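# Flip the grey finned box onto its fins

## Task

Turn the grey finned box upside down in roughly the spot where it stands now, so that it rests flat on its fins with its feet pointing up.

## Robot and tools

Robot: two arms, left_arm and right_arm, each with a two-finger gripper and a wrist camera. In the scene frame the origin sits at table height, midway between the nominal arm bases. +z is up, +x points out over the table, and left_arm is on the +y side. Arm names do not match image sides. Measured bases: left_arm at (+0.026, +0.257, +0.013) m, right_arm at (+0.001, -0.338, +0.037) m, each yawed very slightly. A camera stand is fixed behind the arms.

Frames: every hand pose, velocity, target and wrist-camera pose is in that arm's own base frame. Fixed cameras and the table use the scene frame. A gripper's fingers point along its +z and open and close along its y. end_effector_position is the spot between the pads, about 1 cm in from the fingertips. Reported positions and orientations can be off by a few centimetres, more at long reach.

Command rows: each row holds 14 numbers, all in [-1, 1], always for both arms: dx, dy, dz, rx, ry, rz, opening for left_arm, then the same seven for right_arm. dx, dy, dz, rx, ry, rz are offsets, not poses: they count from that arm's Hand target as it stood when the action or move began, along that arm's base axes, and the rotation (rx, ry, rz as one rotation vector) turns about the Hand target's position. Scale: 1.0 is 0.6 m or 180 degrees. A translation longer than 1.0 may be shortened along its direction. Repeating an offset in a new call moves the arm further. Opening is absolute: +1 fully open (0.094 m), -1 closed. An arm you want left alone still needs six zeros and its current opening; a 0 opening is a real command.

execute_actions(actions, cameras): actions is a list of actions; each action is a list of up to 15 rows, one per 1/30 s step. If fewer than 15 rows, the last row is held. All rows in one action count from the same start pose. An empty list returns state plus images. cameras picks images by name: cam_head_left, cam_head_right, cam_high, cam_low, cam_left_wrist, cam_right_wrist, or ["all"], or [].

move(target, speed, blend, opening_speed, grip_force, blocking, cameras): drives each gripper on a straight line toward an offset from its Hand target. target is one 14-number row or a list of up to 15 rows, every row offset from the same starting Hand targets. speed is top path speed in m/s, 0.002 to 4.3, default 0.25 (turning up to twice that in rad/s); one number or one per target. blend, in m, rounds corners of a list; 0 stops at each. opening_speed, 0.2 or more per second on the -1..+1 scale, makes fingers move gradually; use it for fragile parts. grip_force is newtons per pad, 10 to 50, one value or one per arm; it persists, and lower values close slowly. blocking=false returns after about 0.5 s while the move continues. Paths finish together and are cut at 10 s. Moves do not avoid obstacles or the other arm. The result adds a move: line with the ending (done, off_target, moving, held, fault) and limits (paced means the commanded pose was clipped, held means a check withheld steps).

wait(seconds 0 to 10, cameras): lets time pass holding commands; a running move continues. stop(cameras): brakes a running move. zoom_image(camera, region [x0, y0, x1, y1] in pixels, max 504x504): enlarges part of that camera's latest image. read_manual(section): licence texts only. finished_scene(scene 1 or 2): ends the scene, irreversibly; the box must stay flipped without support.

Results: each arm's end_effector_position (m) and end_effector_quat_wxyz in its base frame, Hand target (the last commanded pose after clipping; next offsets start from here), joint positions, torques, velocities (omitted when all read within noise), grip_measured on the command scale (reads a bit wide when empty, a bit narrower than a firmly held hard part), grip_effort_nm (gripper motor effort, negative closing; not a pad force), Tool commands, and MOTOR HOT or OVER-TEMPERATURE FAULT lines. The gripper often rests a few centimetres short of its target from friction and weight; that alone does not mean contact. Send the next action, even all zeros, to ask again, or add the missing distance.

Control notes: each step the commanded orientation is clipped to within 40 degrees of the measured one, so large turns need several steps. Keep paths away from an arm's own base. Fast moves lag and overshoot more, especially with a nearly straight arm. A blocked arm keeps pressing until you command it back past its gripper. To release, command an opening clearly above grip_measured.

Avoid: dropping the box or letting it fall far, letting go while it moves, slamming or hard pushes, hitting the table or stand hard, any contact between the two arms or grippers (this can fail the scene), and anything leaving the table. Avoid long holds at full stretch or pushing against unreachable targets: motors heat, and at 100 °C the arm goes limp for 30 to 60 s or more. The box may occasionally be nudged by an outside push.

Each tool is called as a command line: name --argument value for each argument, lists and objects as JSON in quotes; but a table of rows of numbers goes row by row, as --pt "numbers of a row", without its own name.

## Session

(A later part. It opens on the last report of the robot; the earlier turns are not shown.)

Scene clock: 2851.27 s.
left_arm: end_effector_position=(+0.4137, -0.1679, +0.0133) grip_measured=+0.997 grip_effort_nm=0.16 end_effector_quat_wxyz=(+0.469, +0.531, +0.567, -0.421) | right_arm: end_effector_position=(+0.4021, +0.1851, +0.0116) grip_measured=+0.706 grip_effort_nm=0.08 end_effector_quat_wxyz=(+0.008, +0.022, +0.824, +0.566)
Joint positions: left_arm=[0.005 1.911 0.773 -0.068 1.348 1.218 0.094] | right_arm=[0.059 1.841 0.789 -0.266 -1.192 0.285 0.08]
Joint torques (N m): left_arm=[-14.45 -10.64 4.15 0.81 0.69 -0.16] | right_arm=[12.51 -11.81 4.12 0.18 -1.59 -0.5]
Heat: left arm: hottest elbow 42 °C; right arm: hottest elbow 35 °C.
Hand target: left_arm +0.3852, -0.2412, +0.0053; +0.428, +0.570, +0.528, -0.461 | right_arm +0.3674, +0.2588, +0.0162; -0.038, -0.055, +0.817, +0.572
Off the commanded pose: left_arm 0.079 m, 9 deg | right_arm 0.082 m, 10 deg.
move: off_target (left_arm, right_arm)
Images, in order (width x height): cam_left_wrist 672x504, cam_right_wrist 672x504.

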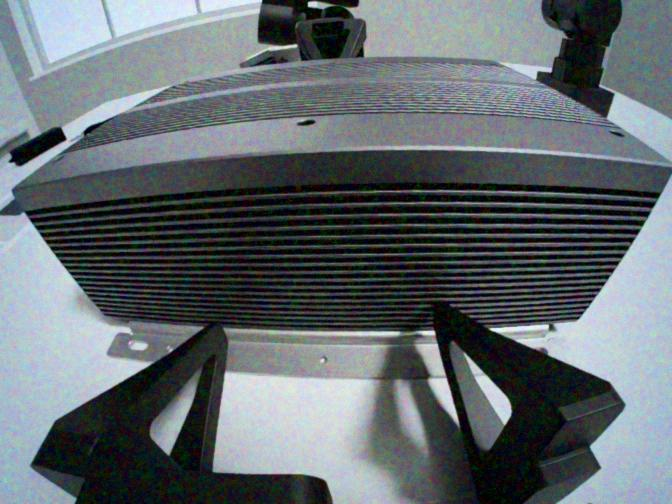

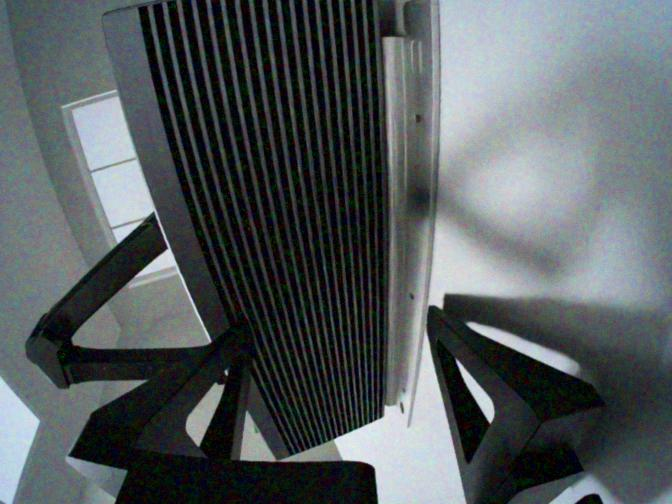

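move --pt "-0.01 -0.02 0 0 0 -0.01 1 -0.015 0.025 0.09 -0.035 -0.002 0.012 0.708" --speed 0.05 --cameras '["cam_left_wrist","cam_right_wrist"]'

Scene clock: 2863.67 s.
left_arm: end_effector_position=(+0.4030, -0.1752, +0.0128) grip_measured=+0.998 grip_effort_nm=0.14 end_effector_quat_wxyz=(+0.460, +0.534, +0.561, -0.435) | right_arm: end_effector_position=(+0.3785, +0.1819, +0.0318) grip_measured=+0.706 grip_effort_nm=0.12 end_effector_quat_wxyz=(-0.027, +0.037, +0.867, +0.496)
Joint positions: left_arm=[-0.011 1.911 0.771 -0.123 1.361 1.26 0.094] | right_arm=[0.085 1.706 0.79 -0.532 -1.035 0.24 0.08]
Joint torques (N m): left_arm=[-15.44 -10.52 4.56 1.96 0.26 -0.4] | right_arm=[14.92 -14.27 7.34 0.42 -3.89 -0.33]
Heat: left arm: hottest elbow 41 °C; right arm: hottest elbow 35 °C.
Hand target: left_arm +0.3791, -0.2532, +0.0053; +0.421, +0.578, +0.519, -0.468 | right_arm +0.3583, +0.2738, +0.0701; -0.050, -0.070, +0.846, +0.526
Off the commanded pose: left_arm 0.082 m, 9 deg | right_arm 0.102 m, 13 deg.
move: off_target (left_arm, right_arm)
Images, in order (width x height): cam_left_wrist 672x504, cam_right_wrist 672x504.

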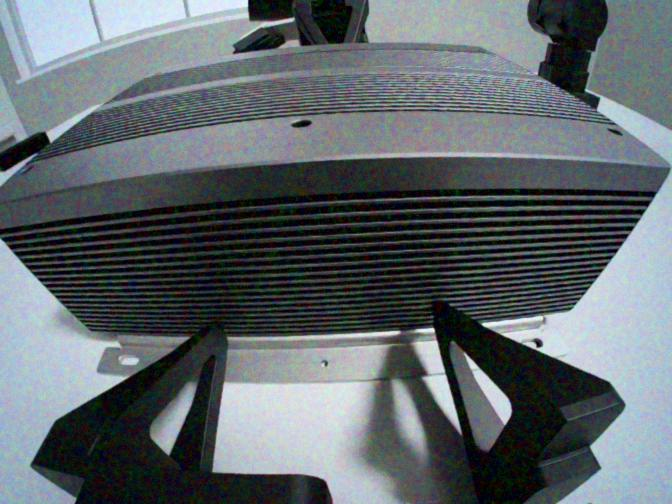

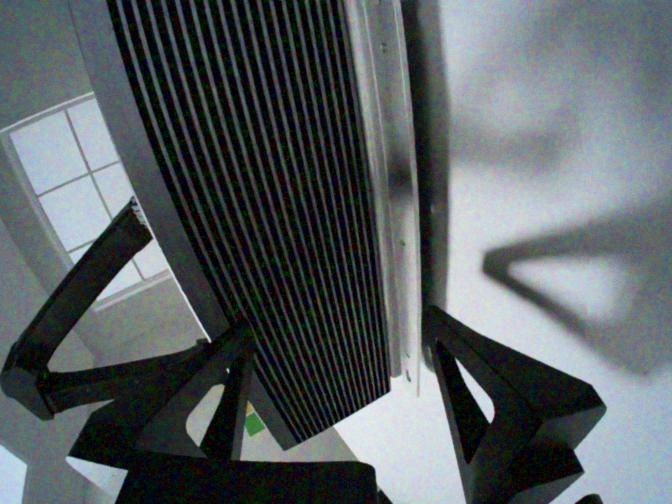

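move --pt "0.025 -0.01 0 0 0 0 1 0.03 0 0.0 0 0 0 1" --speed 0.05 --cameras '["cam_right_wrist"]'

Scene clock: 2882.37 s.
left_arm: end_effector_position=(+0.4041, -0.1783, +0.0140) grip_measured=+0.998 grip_effort_nm=0.13 end_effector_quat_wxyz=(+0.458, +0.530, +0.562, -0.440) | right_arm: end_effector_position=(+0.3847, +0.1859, +0.0460) grip_measured=+0.995 grip_effort_nm=0.24 end_effector_quat_wxyz=(-0.028, +0.028, +0.860, +0.508)
Joint positions: left_arm=[-0.019 1.911 0.771 -0.099 1.364 1.223 0.094] | right_arm=[0.087 1.698 0.819 -0.574 -1.065 0.221 0.094]
Joint torques (N m): left_arm=[-15.91 -9.52 7.04 2.43 0.06 -0.52] | right_arm=[14.56 -11.46 9.21 0.7 -2.61 -0.18]
Heat: left arm: hottest elbow 41 °C; right arm: hottest wrist yaw 47 °C.
Hand target: left_arm +0.3941, -0.2592, +0.0053; +0.421, +0.578, +0.519, -0.468 | right_arm +0.3763, +0.2739, +0.0702; -0.050, -0.071, +0.846, +0.526
Off the commanded pose: left_arm 0.082 m, 9 deg | right_arm 0.092 m, 12 deg.
move: off_target (left_arm, right_arm)
Images, in order (width x height): cam_right_wrist 672x504.

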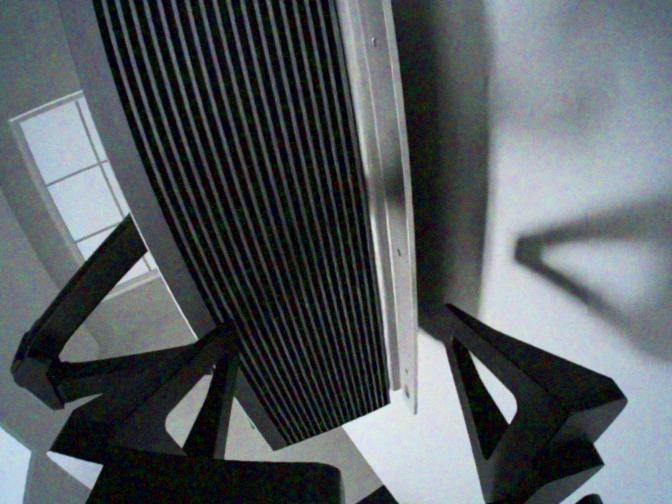

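move --pt "0 0 0 0 0 0 1 0.01 0.022 -0.006 0.1 0.006 0 1" --speed 0.08 --cameras '["cam_right_wrist"]'

Scene clock: 2890.47 s.
left_arm: end_effector_position=(+0.4100, -0.1875, +0.0071) grip_measured=+0.998 grip_effort_nm=0.13 end_effector_quat_wxyz=(+0.451, +0.547, +0.566, -0.421) | right_arm: end_effector_position=(+0.3993, +0.2380, +0.0941) grip_measured=+1.000 grip_effort_nm=0.01 end_effector_quat_wxyz=(-0.004, -0.068, +0.738, +0.672)
Joint positions: left_arm=[-0.046 1.915 0.779 -0.06 1.31 1.2 0.094] | right_arm=[0.158 1.773 0.812 -0.065 -1.456 0.462 0.094]
Joint torques (N m): left_arm=[-13.68 -9.41 7.01 1.32 1.99 -0.44] | right_arm=[8.35 -7.59 5.53 1.72 2.06 0.26]
Heat: left arm: hottest elbow 41 °C; right arm: hottest wrist yaw 45 °C.
Hand target: left_arm +0.3941, -0.2593, +0.0053; +0.421, +0.578, +0.519, -0.468 | right_arm +0.3824, +0.2870, +0.0665; -0.046, -0.072, +0.753, +0.652
Off the commanded pose: left_arm 0.073 m, 9 deg | right_arm 0.059 m, 6 deg.
move: off_target (left_arm, right_arm)
Images, in order (width x height): cam_right_wrist 672x504.

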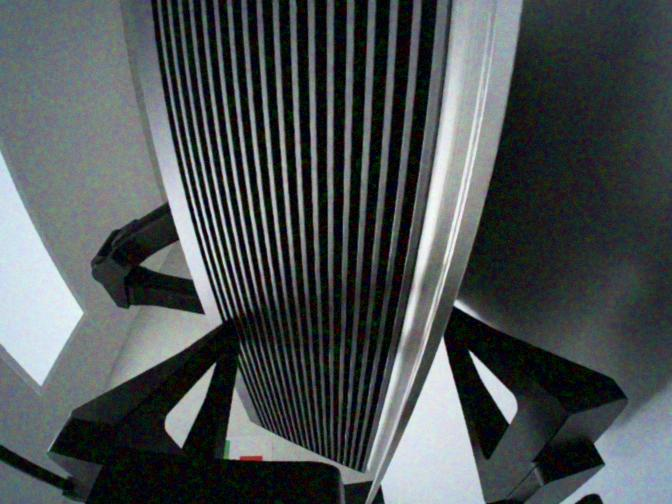

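execute_actions --actions '[]' --cameras '["cam_head_left","cam_low","cam_high","cam_left_wrist","cam_right_wrist"]'

zoom_image --camera "cam_low" --region '[250, 220, 400, 320]'

zoom_image --camera "cam_right_wrist" --region '[380, 220, 560, 400]'

Scene clock: 2900.10 s.
left_arm: end_effector_position=(+0.4100, -0.1875, +0.0071) grip_measured=+0.998 grip_effort_nm=0.13 end_effector_quat_wxyz=(+0.451, +0.547, +0.566, -0.421) | right_arm: end_effector_position=(+0.3991, +0.2380, +0.0940) grip_measured=+1.000 grip_effort_nm=0.01 end_effector_quat_wxyz=(-0.005, -0.067, +0.738, +0.672)
Joint positions: left_arm=[-0.046 1.915 0.779 -0.06 1.31 1.2 0.094] | right_arm=[0.158 1.773 0.811 -0.065 -1.456 0.463 0.094]
Joint velocities: within noise
Joint torques (N m): left_arm=[-13.74 -9.35 6.98 1.33 1.99 -0.45] | right_arm=[8.47 -8.47 5.37 1.73 2.02 0.23]
Heat: left arm: hottest elbow 42 °C; right arm: hottest wrist yaw 42 °C.
Hand target: left_arm +0.3941, -0.2593, +0.0053; +0.421, +0.578, +0.519, -0.468 | right_arm +0.3823, +0.2870, +0.0664; -0.046, -0.072, +0.753, +0.652
Tool commands: left_gripper/opening=+1.0 right_gripper/opening=+1.0
Off the commanded pose: left_arm 0.073 m, 9 deg | right_arm 0.059 m, 6 deg.
Images, in order (width x height): cam_head_left 672x504, cam_high 672x504, cam_low 672x504, cam_left_wrist 672x504, cam_right_wrist 672x504.

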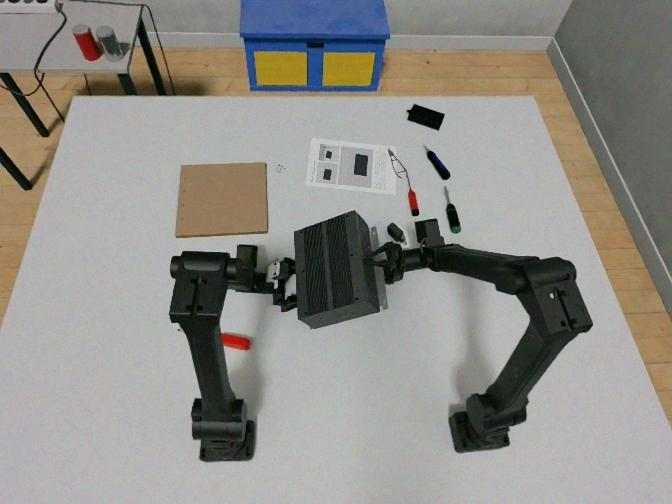

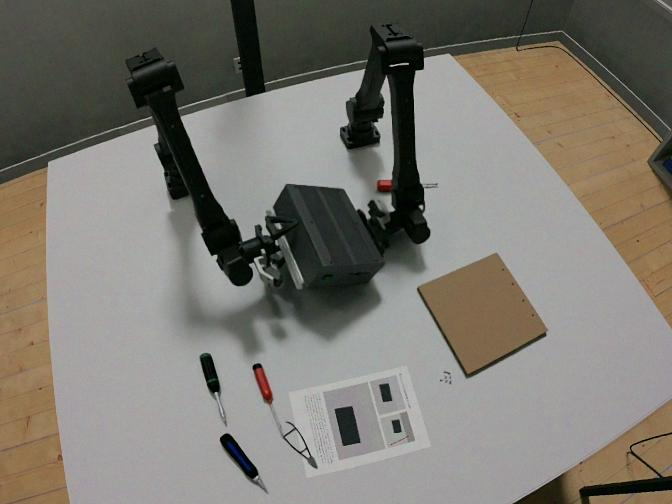

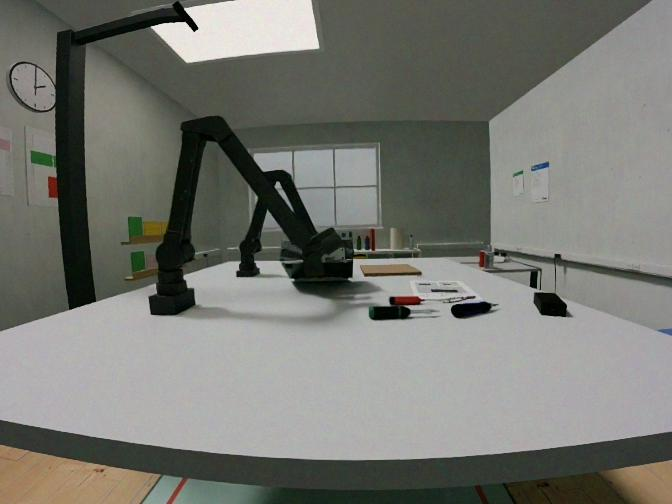

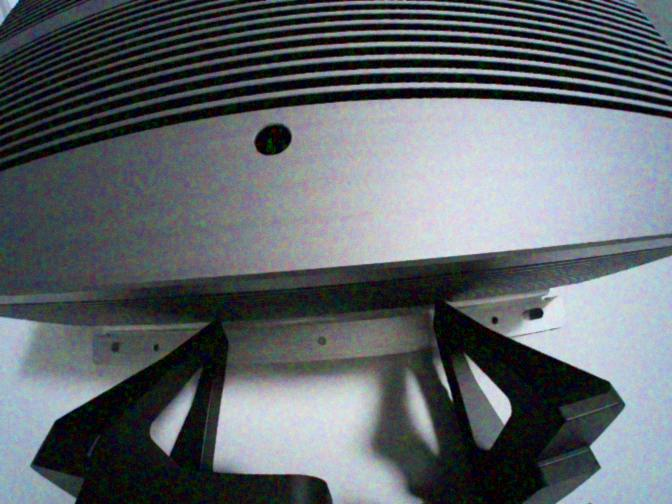

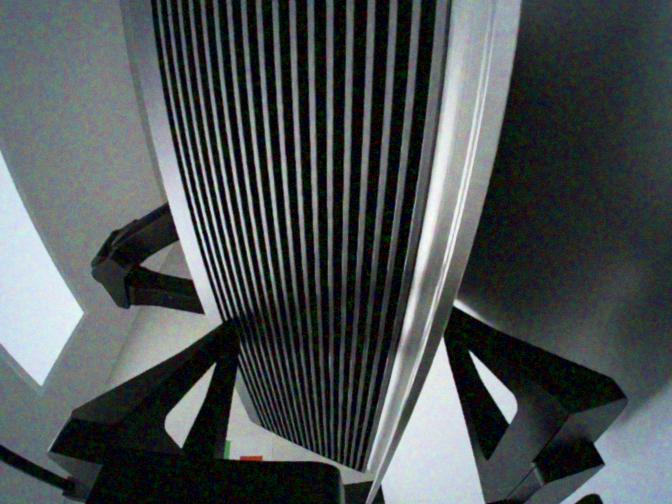

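Scaled by 3.360.

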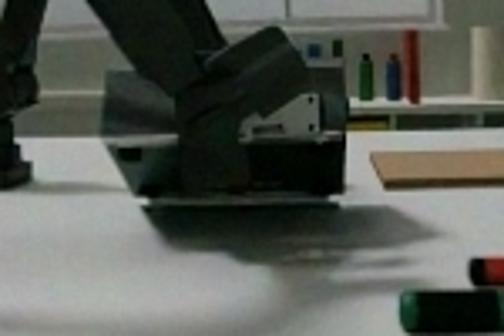

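Scaled by 2.800 from the camera's 672x504 image, which has a finer 960x720 frame.

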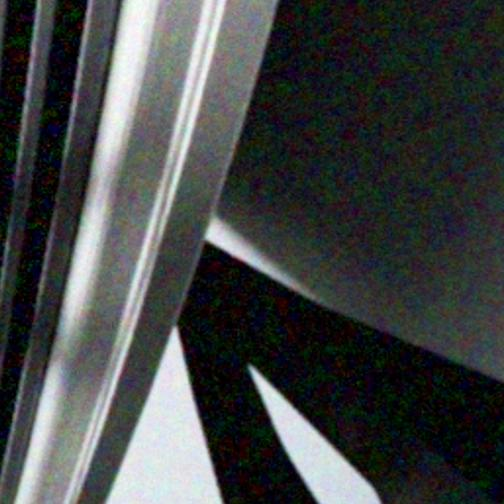

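move --pt "0 0.015 0 0 0 0 1 0.01 -0.02 0.035 -0.075 -0.004 0 1" --speed 0.08 --cameras '["cam_right_wrist","cam_left_wrist","cam_low"]'

zoom_image --camera "cam_low" --region '[250, 220, 400, 320]'

Scene clock: 2931.23 s.
left_arm: end_effector_position=(+0.4098, -0.1874, +0.0070) grip_measured=+0.998 grip_effort_nm=0.13 end_effector_quat_wxyz=(+0.447, +0.550, +0.566, -0.422) | right_arm: end_effector_position=(+0.3959, +0.2278, +0.0987) grip_measured=+1.000 grip_effort_nm=0.00 end_effector_quat_wxyz=(-0.019, -0.034, +0.816, +0.576)
Joint positions: left_arm=[-0.046 1.916 0.791 -0.108 1.309 1.236 0.094] | right_arm=[0.158 1.671 0.881 -0.551 -1.219 0.236 0.094]
Joint torques (N m): left_arm=[-12.4 -9.41 6.91 0.66 2.28 -0.23] | right_arm=[8.35 -8.41 8.53 0.83 0.95 0.01]
Heat: left arm: hottest elbow 43 °C; right arm: hottest wrist yaw 40 °C.
Hand target: left_arm +0.3940, -0.2503, +0.0052; +0.421, +0.579, +0.519, -0.468 | right_arm +0.3883, +0.2750, +0.0875; -0.049, -0.070, +0.825, +0.559
Off the commanded pose: left_arm 0.065 m, 9 deg | right_arm 0.049 m, 6 deg.
move: off_target (left_arm, right_arm)
Images, in order (width x height): cam_low 672x504, cam_left_wrist 672x504, cam_right_wrist 672x504.

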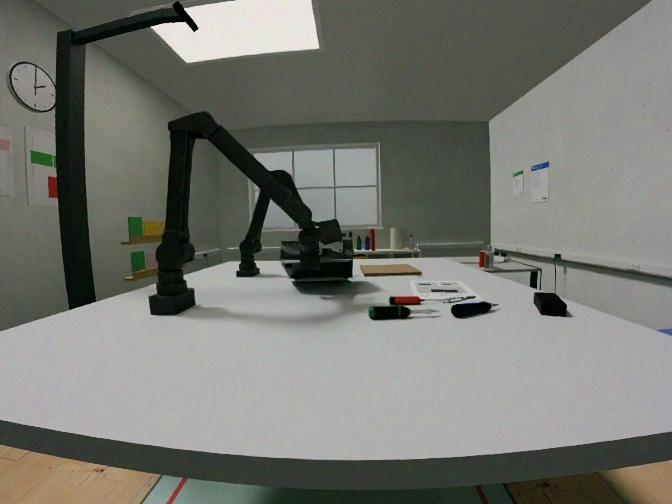

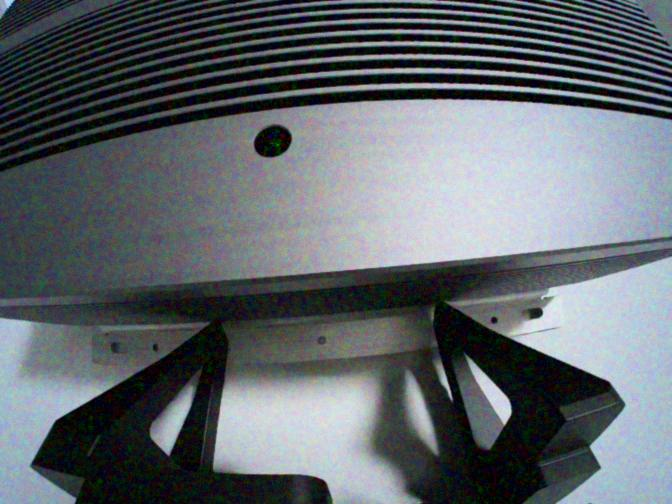

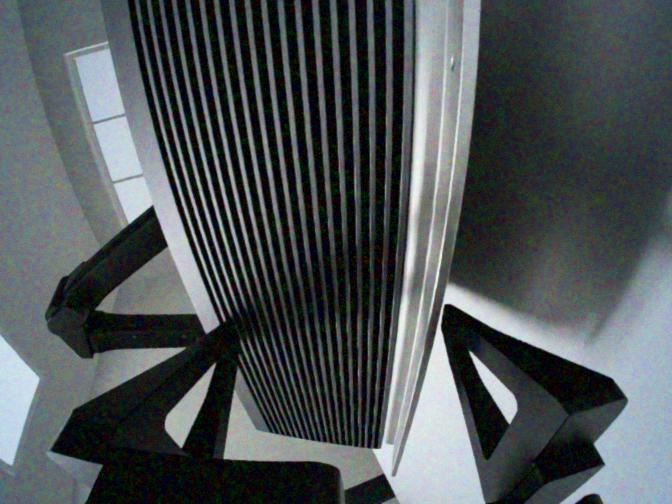

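Scaled by 3.360.

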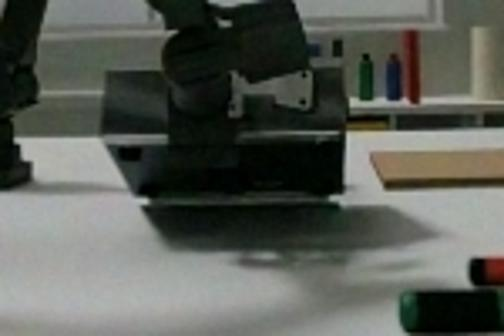

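zoom_image --camera "cam_right_wrist" --region '[360, 230, 520, 390]'

zoom_image --camera "cam_right_wrist" --region '[160, 230, 320, 390]'

Scaled by 3.150 from the camera's 672x504 image, which has a finer 960x720 frame.

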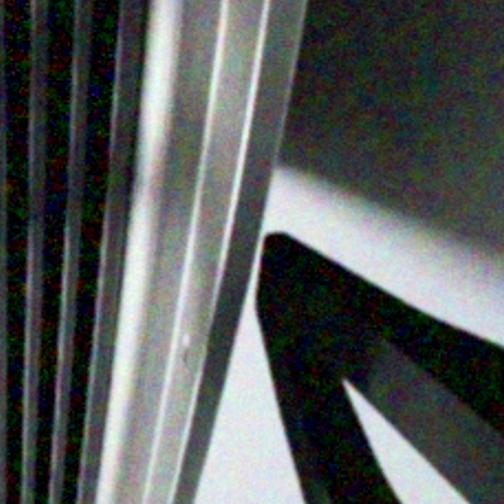

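Scaled by 3.150 from the camera's 672x504 image, which has a finer 960x720 frame.

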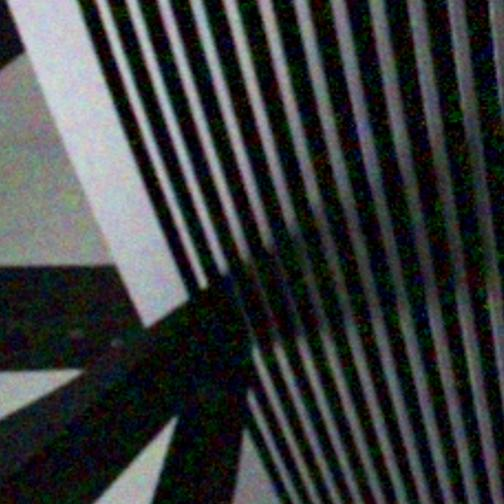

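move --pt "0 0 0 0 0 0 1 -0.005 0.04 -0.01 0 0 0.01 1" --speed 0.06 --cameras '["cam_right_wrist","cam_low"]'

zoom_image --camera "cam_right_wrist" --region '[360, 230, 520, 390]'

zoom_image --camera "cam_low" --region '[270, 230, 370, 300]'

Scene clock: 2982.50 s.
left_arm: end_effector_position=(+0.4099, -0.1875, +0.0055) grip_measured=+0.998 grip_effort_nm=0.13 end_effector_quat_wxyz=(+0.449, +0.555, +0.563, -0.417) | right_arm: end_effector_position=(+0.3997, +0.2619, +0.1201) grip_measured=+1.000 grip_effort_nm=0.00 end_effector_quat_wxyz=(-0.016, -0.077, +0.806, +0.586)
Joint positions: left_arm=[-0.046 1.917 0.792 -0.111 1.303 1.256 0.094] | right_arm=[0.23 1.665 0.929 -0.519 -1.236 0.265 0.094]
Joint torques (N m): left_arm=[-12.28 -9.29 6.99 0.58 2.47 -0.39] | right_arm=[6.89 -6.83 6.57 1.47 2 0.14]
Heat: left arm: hottest elbow 43 °C; right arm: hottest elbow 41 °C.
Hand target: left_arm +0.3940, -0.2501, +0.0052; +0.421, +0.578, +0.519, -0.468 | right_arm +0.3853, +0.2989, +0.0815; -0.058, -0.083, +0.824, +0.558
Off the commanded pose: left_arm 0.065 m, 9 deg | right_arm 0.055 m, 6 deg.
move: off_target (left_arm, right_arm)
Images, in order (width x height): cam_low 672x504, cam_right_wrist 672x504.

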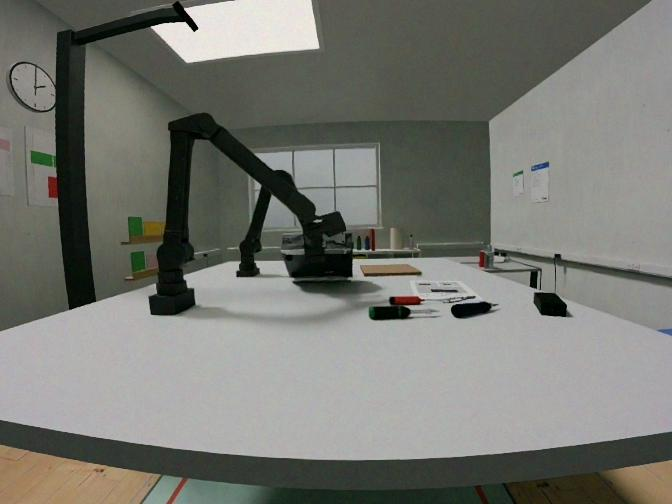

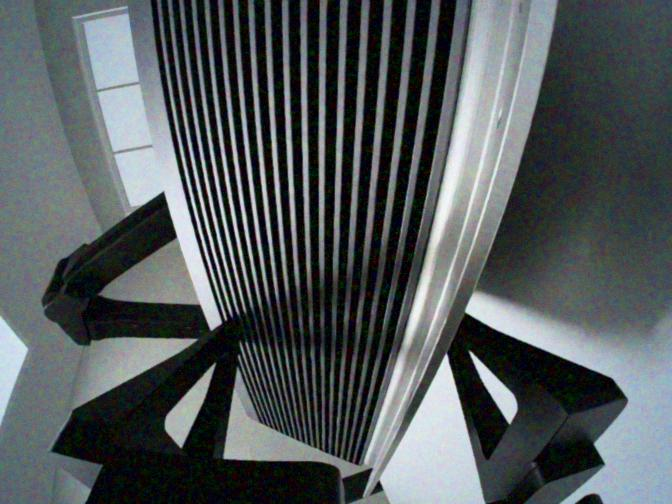

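Scaled by 3.150 from the camera's 672x504 image, which has a finer 960x720 frame.

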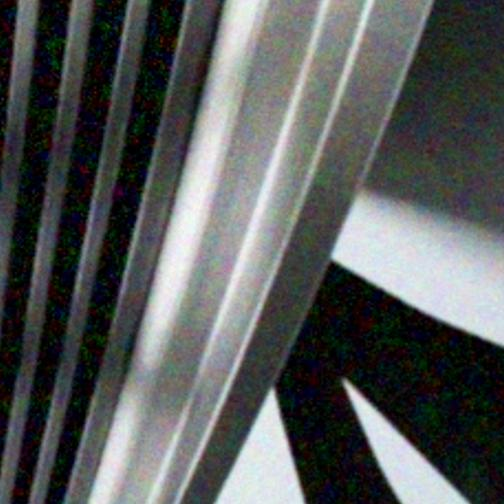

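Scaled by 5.040.

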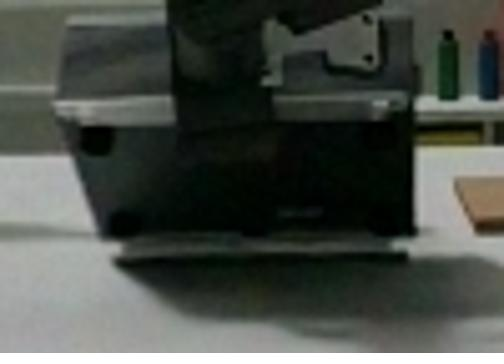

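move --pt "0 0.01 0 0 0 0 1 0.008 -0.032 0.075 -0.087 -0.018 0 1" --speed 0.08 --cameras '["cam_right_wrist","cam_low"]'

zoom_image --camera "cam_low" --region '[270, 230, 370, 300]'

Scene clock: 3026.97 s.
left_arm: end_effector_position=(+0.4099, -0.1887, +0.0053) grip_measured=+0.998 grip_effort_nm=0.13 end_effector_quat_wxyz=(+0.445, +0.561, +0.559, -0.419) | right_arm: end_effector_position=(+0.3970, +0.2476, +0.1301) grip_measured=+1.000 grip_effort_nm=0.00 end_effector_quat_wxyz=(-0.031, -0.059, +0.893, +0.445)
Joint positions: left_arm=[-0.049 1.921 0.808 -0.168 1.304 1.303 0.094] | right_arm=[0.259 1.58 1.026 -0.855 -0.915 0.208 0.094]
Joint torques (N m): left_arm=[-11.05 -9.7 6.56 0.49 2.59 -0.38] | right_arm=[5.19 -8.7 8.99 0.94 -0.02 -0.06]
Heat: left arm: hottest wrist yaw 45 °C; right arm: hottest wrist yaw 38 °C.
Hand target: left_arm +0.3942, -0.2442, +0.0053; +0.421, +0.578, +0.519, -0.468 | right_arm +0.3901, +0.2798, +0.1266; -0.046, -0.091, +0.893, +0.438
Off the commanded pose: left_arm 0.058 m, 8 deg | right_arm 0.033 m, 4 deg.
move: off_target (left_arm, right_arm)
Images, in order (width x height): cam_low 672x504, cam_right_wrist 672x504.

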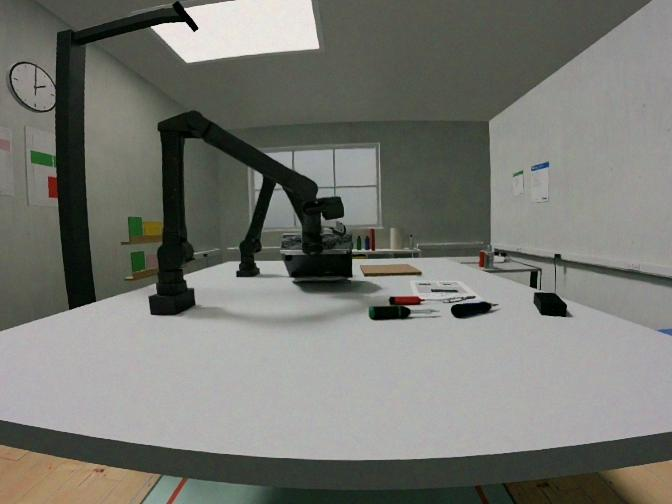

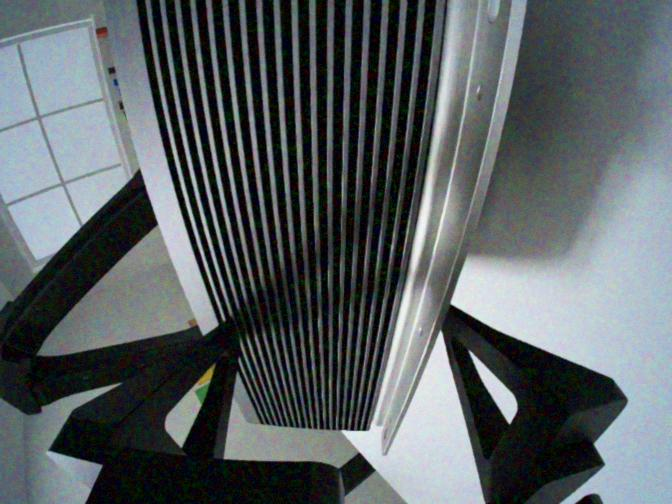

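Scaled by 5.040.

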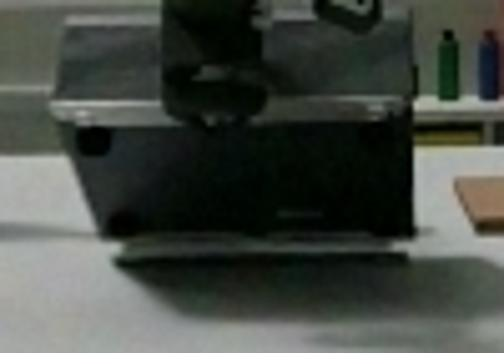

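move --pt "0 0 0 0 0 0 1 0 -0.042 -0.053 0 0 0 -1" --speed 0.03 --opening_speed 1.25 --cameras '["cam_right_wrist","cam_low"]'

zoom_image --camera "cam_low" --region '[270, 230, 370, 300]'

Scene clock: 3035.83 s.
left_arm: end_effector_position=(+0.4092, -0.1950, +0.0053) grip_measured=+0.998 grip_effort_nm=0.13 end_effector_quat_wxyz=(+0.443, +0.564, +0.554, -0.423) | right_arm: end_effector_position=(+0.3998, +0.2392, +0.1295) grip_measured=-0.807 grip_effort_nm=-1.04 end_effector_quat_wxyz=(-0.021, -0.071, +0.888, +0.454)
Joint positions: left_arm=[-0.064 1.925 0.815 -0.169 1.307 1.303 0.094] | right_arm=[0.235 1.585 1.024 -0.862 -0.935 0.149 0.009]
Joint torques (N m): left_arm=[-9.93 -9.99 6.31 0.69 2.47 -0.42] | right_arm=[2.61 -6.01 5.79 1.61 0.56 -0.39]
Heat: left arm: hottest wrist yaw 46 °C; right arm: hottest elbow 39 °C.
Hand target: left_arm +0.3941, -0.2442, +0.0052; +0.421, +0.578, +0.519, -0.468 | right_arm +0.3901, +0.2546, +0.0948; -0.046, -0.090, +0.893, +0.438
Off the commanded pose: left_arm 0.051 m, 7 deg | right_arm 0.039 m, 4 deg.
move: off_target (left_arm, right_arm)
Images, in order (width x height): cam_low 672x504, cam_right_wrist 672x504.

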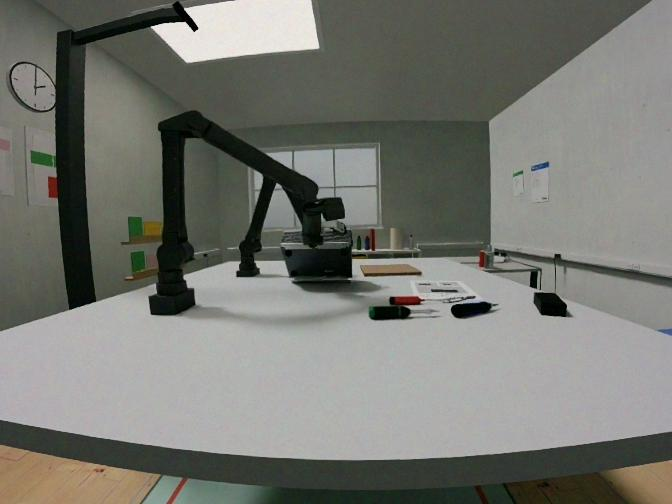

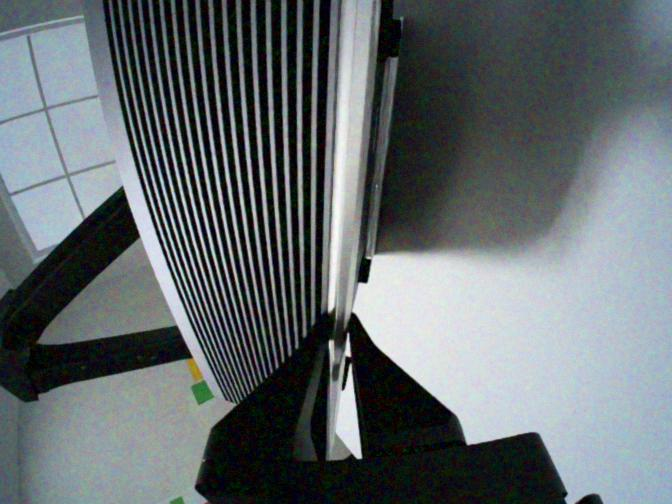

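Scaled by 5.040.

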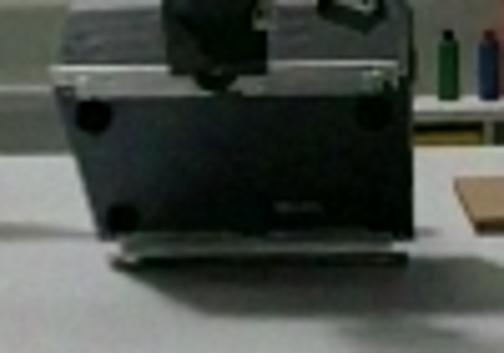

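move --pt "0.025 0.12 0 0 0 0 1 0.003 -0.091 0.1337 -0.0825 -0.0116 0 -1" --speed 0.05 --cameras '["cam_right_wrist","cam_low","cam_head_left"]'

zoom_image --camera "cam_low" --region '[270, 230, 370, 300]'

Scene clock: 3064.87 s.
left_arm: end_effector_position=(+0.4040, -0.1767, +0.0172) grip_measured=+0.998 grip_effort_nm=0.13 end_effector_quat_wxyz=(+0.424, +0.583, +0.514, -0.465) | right_arm: end_effector_position=(+0.3745, +0.2040, +0.1439) grip_measured=-0.802 grip_effort_nm=-1.04 end_effector_quat_wxyz=(-0.086, -0.058, +0.940, +0.325)
Joint positions: left_arm=[-0.017 2.016 1.014 -0.976 1.342 2.006 0.094] | right_arm=[0.239 1.541 1.112 -1.208 -0.684 0.092 0.009]
Joint torques (N m): left_arm=[0.15 -10.46 5.89 -0.47 0.57 -0.08] | right_arm=[-1.14 -14.62 11.07 -0.28 0.98 -0.58]
Heat: left arm: hottest wrist yaw 46 °C; right arm: hottest elbow 38 °C.
Hand target: left_arm +0.4090, -0.1723, +0.0053; +0.421, +0.578, +0.519, -0.468 | right_arm +0.3918, +0.2001, +0.1750; -0.041, -0.092, +0.943, +0.317
Off the commanded pose: left_arm 0.014 m, 1 deg | right_arm 0.036 m, 7 deg.
move: off_target (left_arm, right_arm)
Images, in order (width x height): cam_head_left 672x504, cam_low 672x504, cam_right_wrist 672x504.

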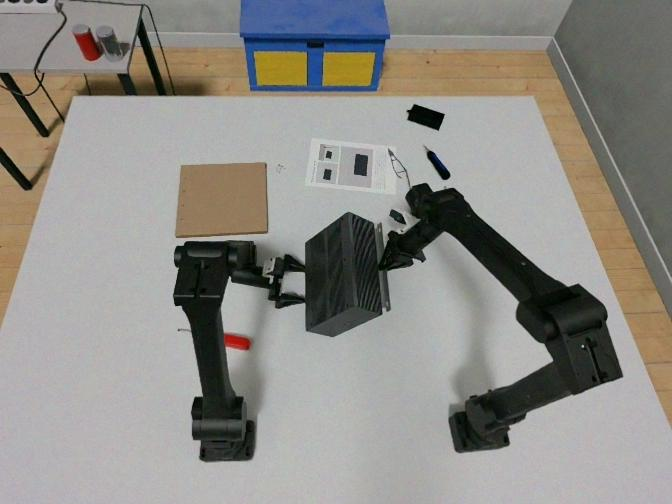

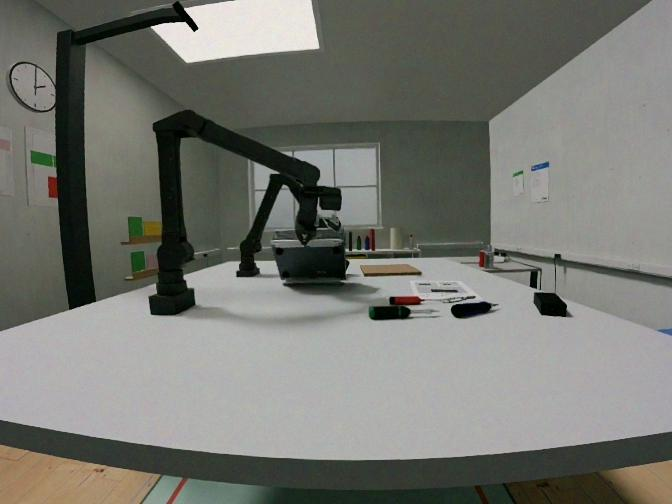

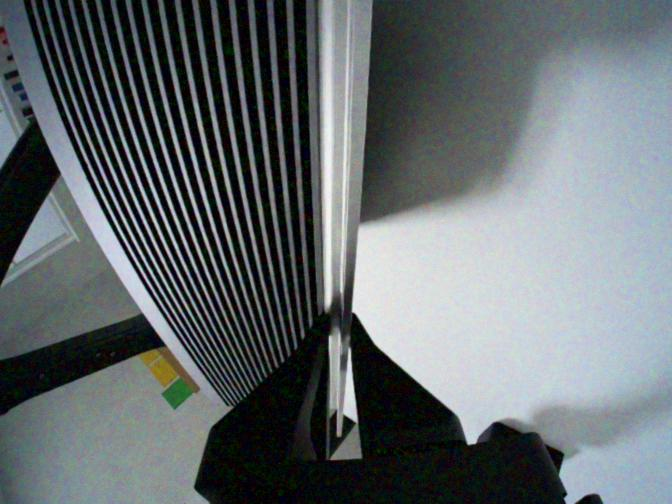

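Scaled by 5.040.

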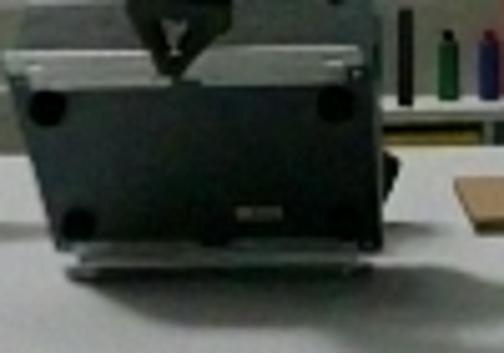

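execute_actions --actions '[]'

Scene clock: 3101.60 s.
left_arm: end_effector_position=(+0.4040, -0.1767, +0.0172) grip_measured=+0.998 grip_effort_nm=0.13 end_effector_quat_wxyz=(+0.424, +0.583, +0.514, -0.465) | right_arm: end_effector_position=(+0.3745, +0.2040, +0.1439) grip_measured=-0.802 grip_effort_nm=-1.04 end_effector_quat_wxyz=(-0.086, -0.058, +0.940, +0.325)
Joint positions: left_arm=[-0.017 2.016 1.014 -0.976 1.342 2.006 0.094] | right_arm=[0.239 1.541 1.112 -1.208 -0.684 0.092 0.009]
Joint velocities: within noise
Joint torques (N m): left_arm=[0.26 -10.46 5.82 -0.5 0.56 -0.06] | right_arm=[-1.67 -13.8 11.25 -0.28 0.96 -0.6]
Heat: left arm: hottest elbow 41 °C; right arm: hottest elbow 44 °C.
Hand target: left_arm +0.4090, -0.1723, +0.0053; +0.421, +0.578, +0.519, -0.468 | right_arm +0.3918, +0.2001, +0.1750; -0.041, -0.092, +0.943, +0.317
Tool commands: left_gripper/opening=+1.0 right_gripper/opening=-1.0
Off the commanded pose: left_arm 0.014 m, 1 deg | right_arm 0.036 m, 7 deg.

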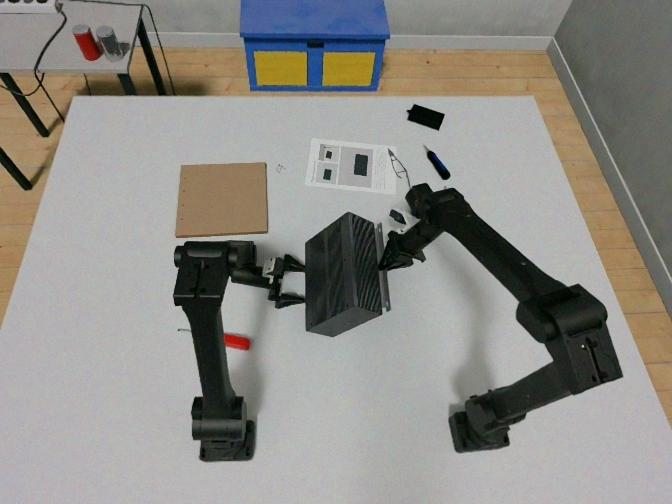

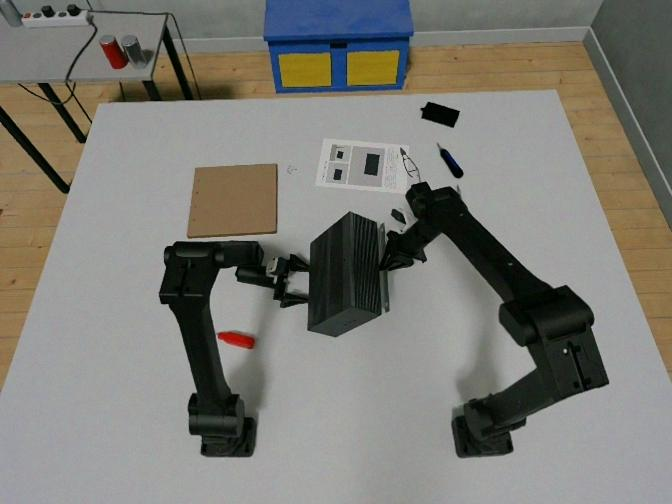

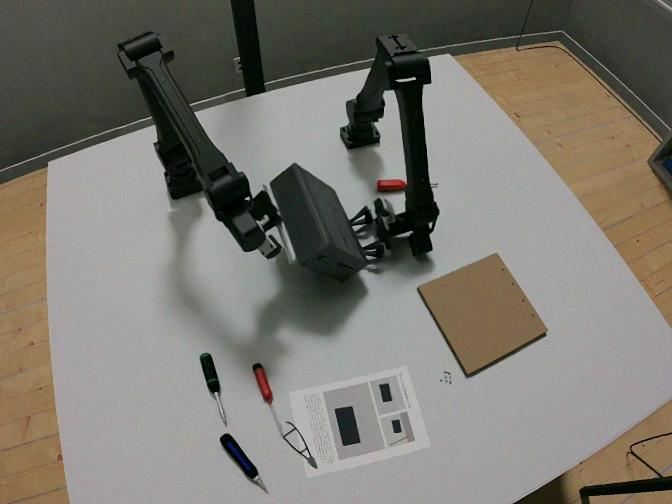

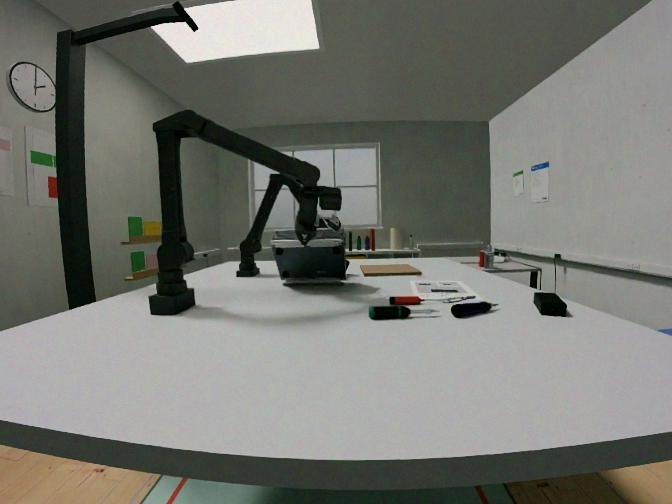

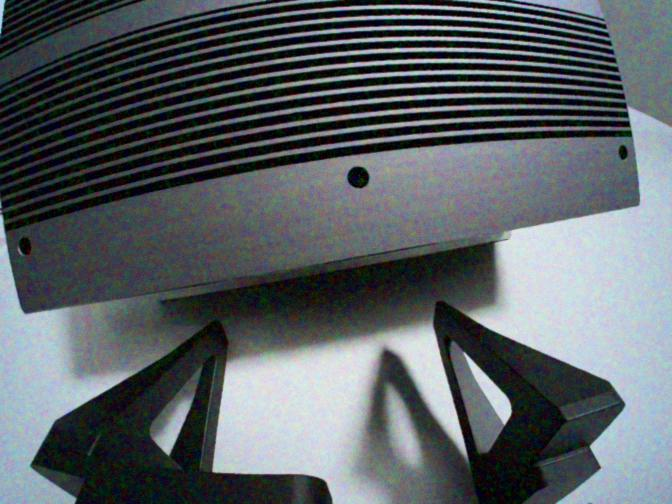

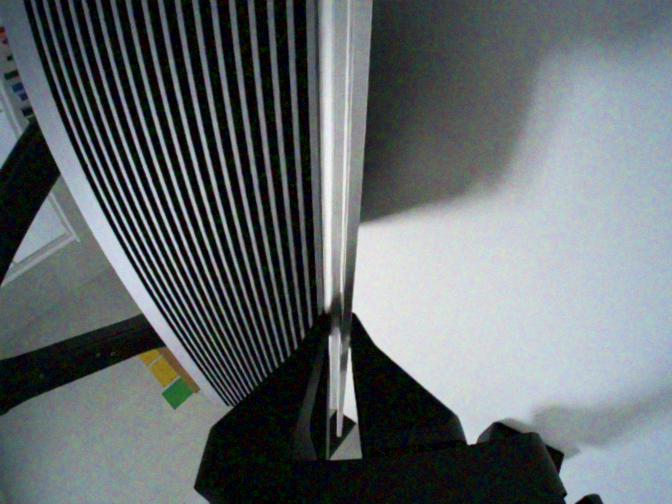

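move --pt "0 0.12 0.01 0 0 0.083 1 0 0 0 0 0 0 -1" --pt "-0.1 0.15 0.22 0 0 0.083 1 0 0 0 0 0 0 -1" --speed 0.15 --blend '[0.03, 0]'

move --target '[0,0,0,0,0,0,1,0.01,-0.035,0.045,-0.065,-0.009,0,-1]' --speed 0.05 --cameras '["cam_head_left", "cam_low", "cam_right_wrist", "cam_high"]'

Scene clock: 3146.10 s.
left_arm: end_effector_position=(+0.3413, -0.0878, +0.1363) grip_measured=+0.998 grip_effort_nm=0.13 end_effector_quat_wxyz=(+0.475, +0.504, +0.590, -0.414) | right_arm: end_effector_position=(+0.3745, +0.2040, +0.1439) grip_measured=-0.802 grip_effort_nm=-1.04 end_effector_quat_wxyz=(-0.086, -0.058, +0.940, +0.325)
Joint positions: left_arm=[0.251 1.572 0.784 -1.243 1.339 2.032 0.094] | right_arm=[0.239 1.541 1.112 -1.208 -0.684 0.092 0.009]
Joint torques (N m): left_arm=[0.03 -7.41 7.3 -0.53 0.55 -0.04] | right_arm=[-1.67 -14.27 11.07 -0.21 0.96 -0.6]
Heat: left arm: hottest elbow 41 °C; right arm: hottest elbow 48 °C.
Hand target: left_arm +0.3490, -0.0823, +0.1372; +0.478, +0.506, +0.590, -0.410 | right_arm +0.3918, +0.2001, +0.1750; -0.041, -0.092, +0.943, +0.317
Off the commanded pose: left_arm 0.009 m, 1 deg | right_arm 0.036 m, 6 deg.
move: off_target (right_arm)

Scene clock: 3148.63 s.
left_arm: end_effector_position=(+0.3413, -0.0878, +0.1362) grip_measured=+0.998 grip_effort_nm=0.13 end_effector_quat_wxyz=(+0.475, +0.504, +0.590, -0.414) | right_arm: end_effector_position=(+0.3774, +0.1834, +0.1666) grip_measured=-0.811 grip_effort_nm=-1.04 end_effector_quat_wxyz=(-0.086, -0.072, +0.968, +0.225)
Joint positions: left_arm=[0.251 1.572 0.784 -1.243 1.339 2.032 0.094] | right_arm=[0.261 1.519 1.204 -1.348 -0.479 0.091 0.009]
Joint torques (N m): left_arm=[0.15 -7.53 7.2 -0.44 0.55 -0.09] | right_arm=[-1.73 -15.27 12.05 -0.06 1.09 -0.29]
Heat: left arm: hottest elbow 41 °C; right arm: hottest elbow 47 °C.
Hand target: left_arm +0.3488, -0.0824, +0.1372; +0.478, +0.506, +0.590, -0.409 | right_arm +0.3978, +0.1790, +0.2020; -0.037, -0.092, +0.971, +0.218
Off the commanded pose: left_arm 0.010 m, 1 deg | right_arm 0.041 m, 6 deg.
move: off_target (right_arm)
Images, in order (width x height): cam_head_left 672x504, cam_high 672x504, cam_low 672x504, cam_right_wrist 672x504.

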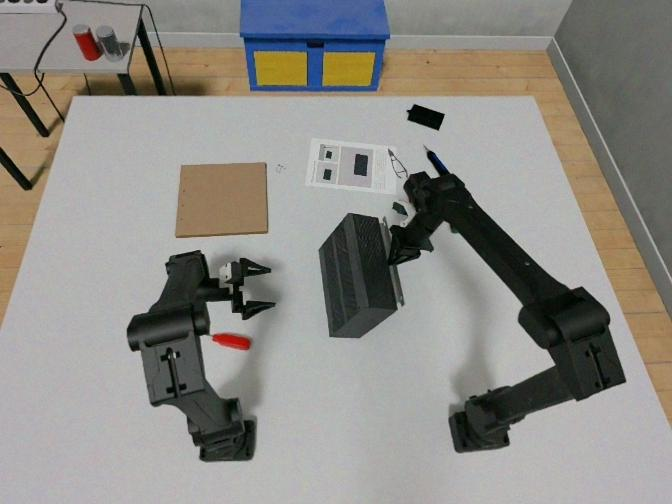

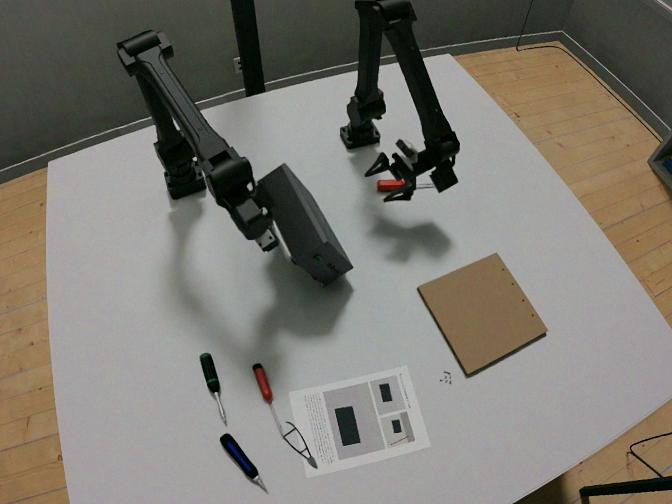

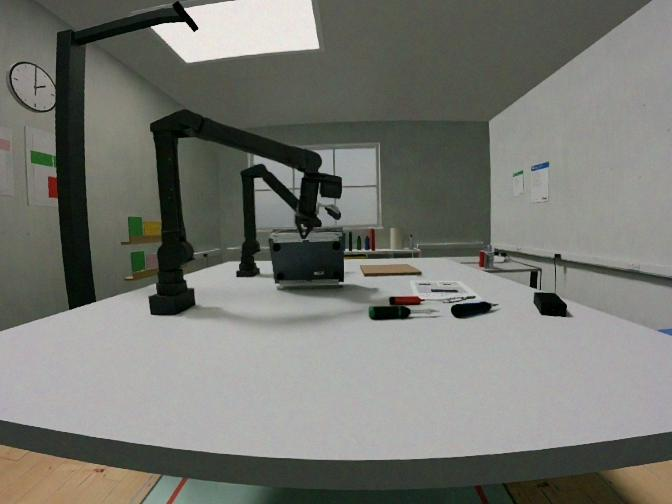

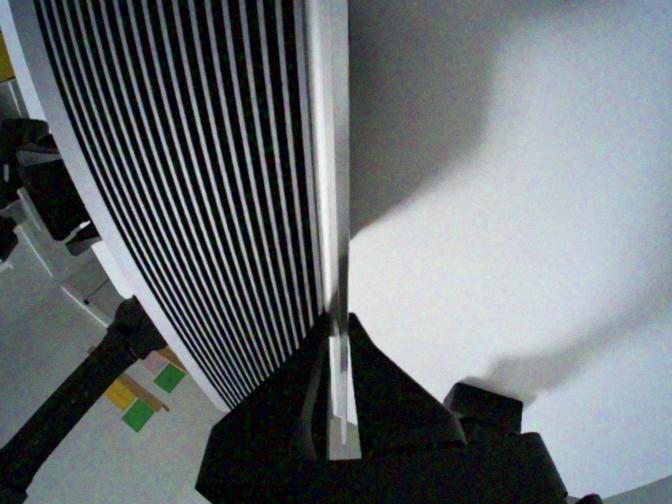

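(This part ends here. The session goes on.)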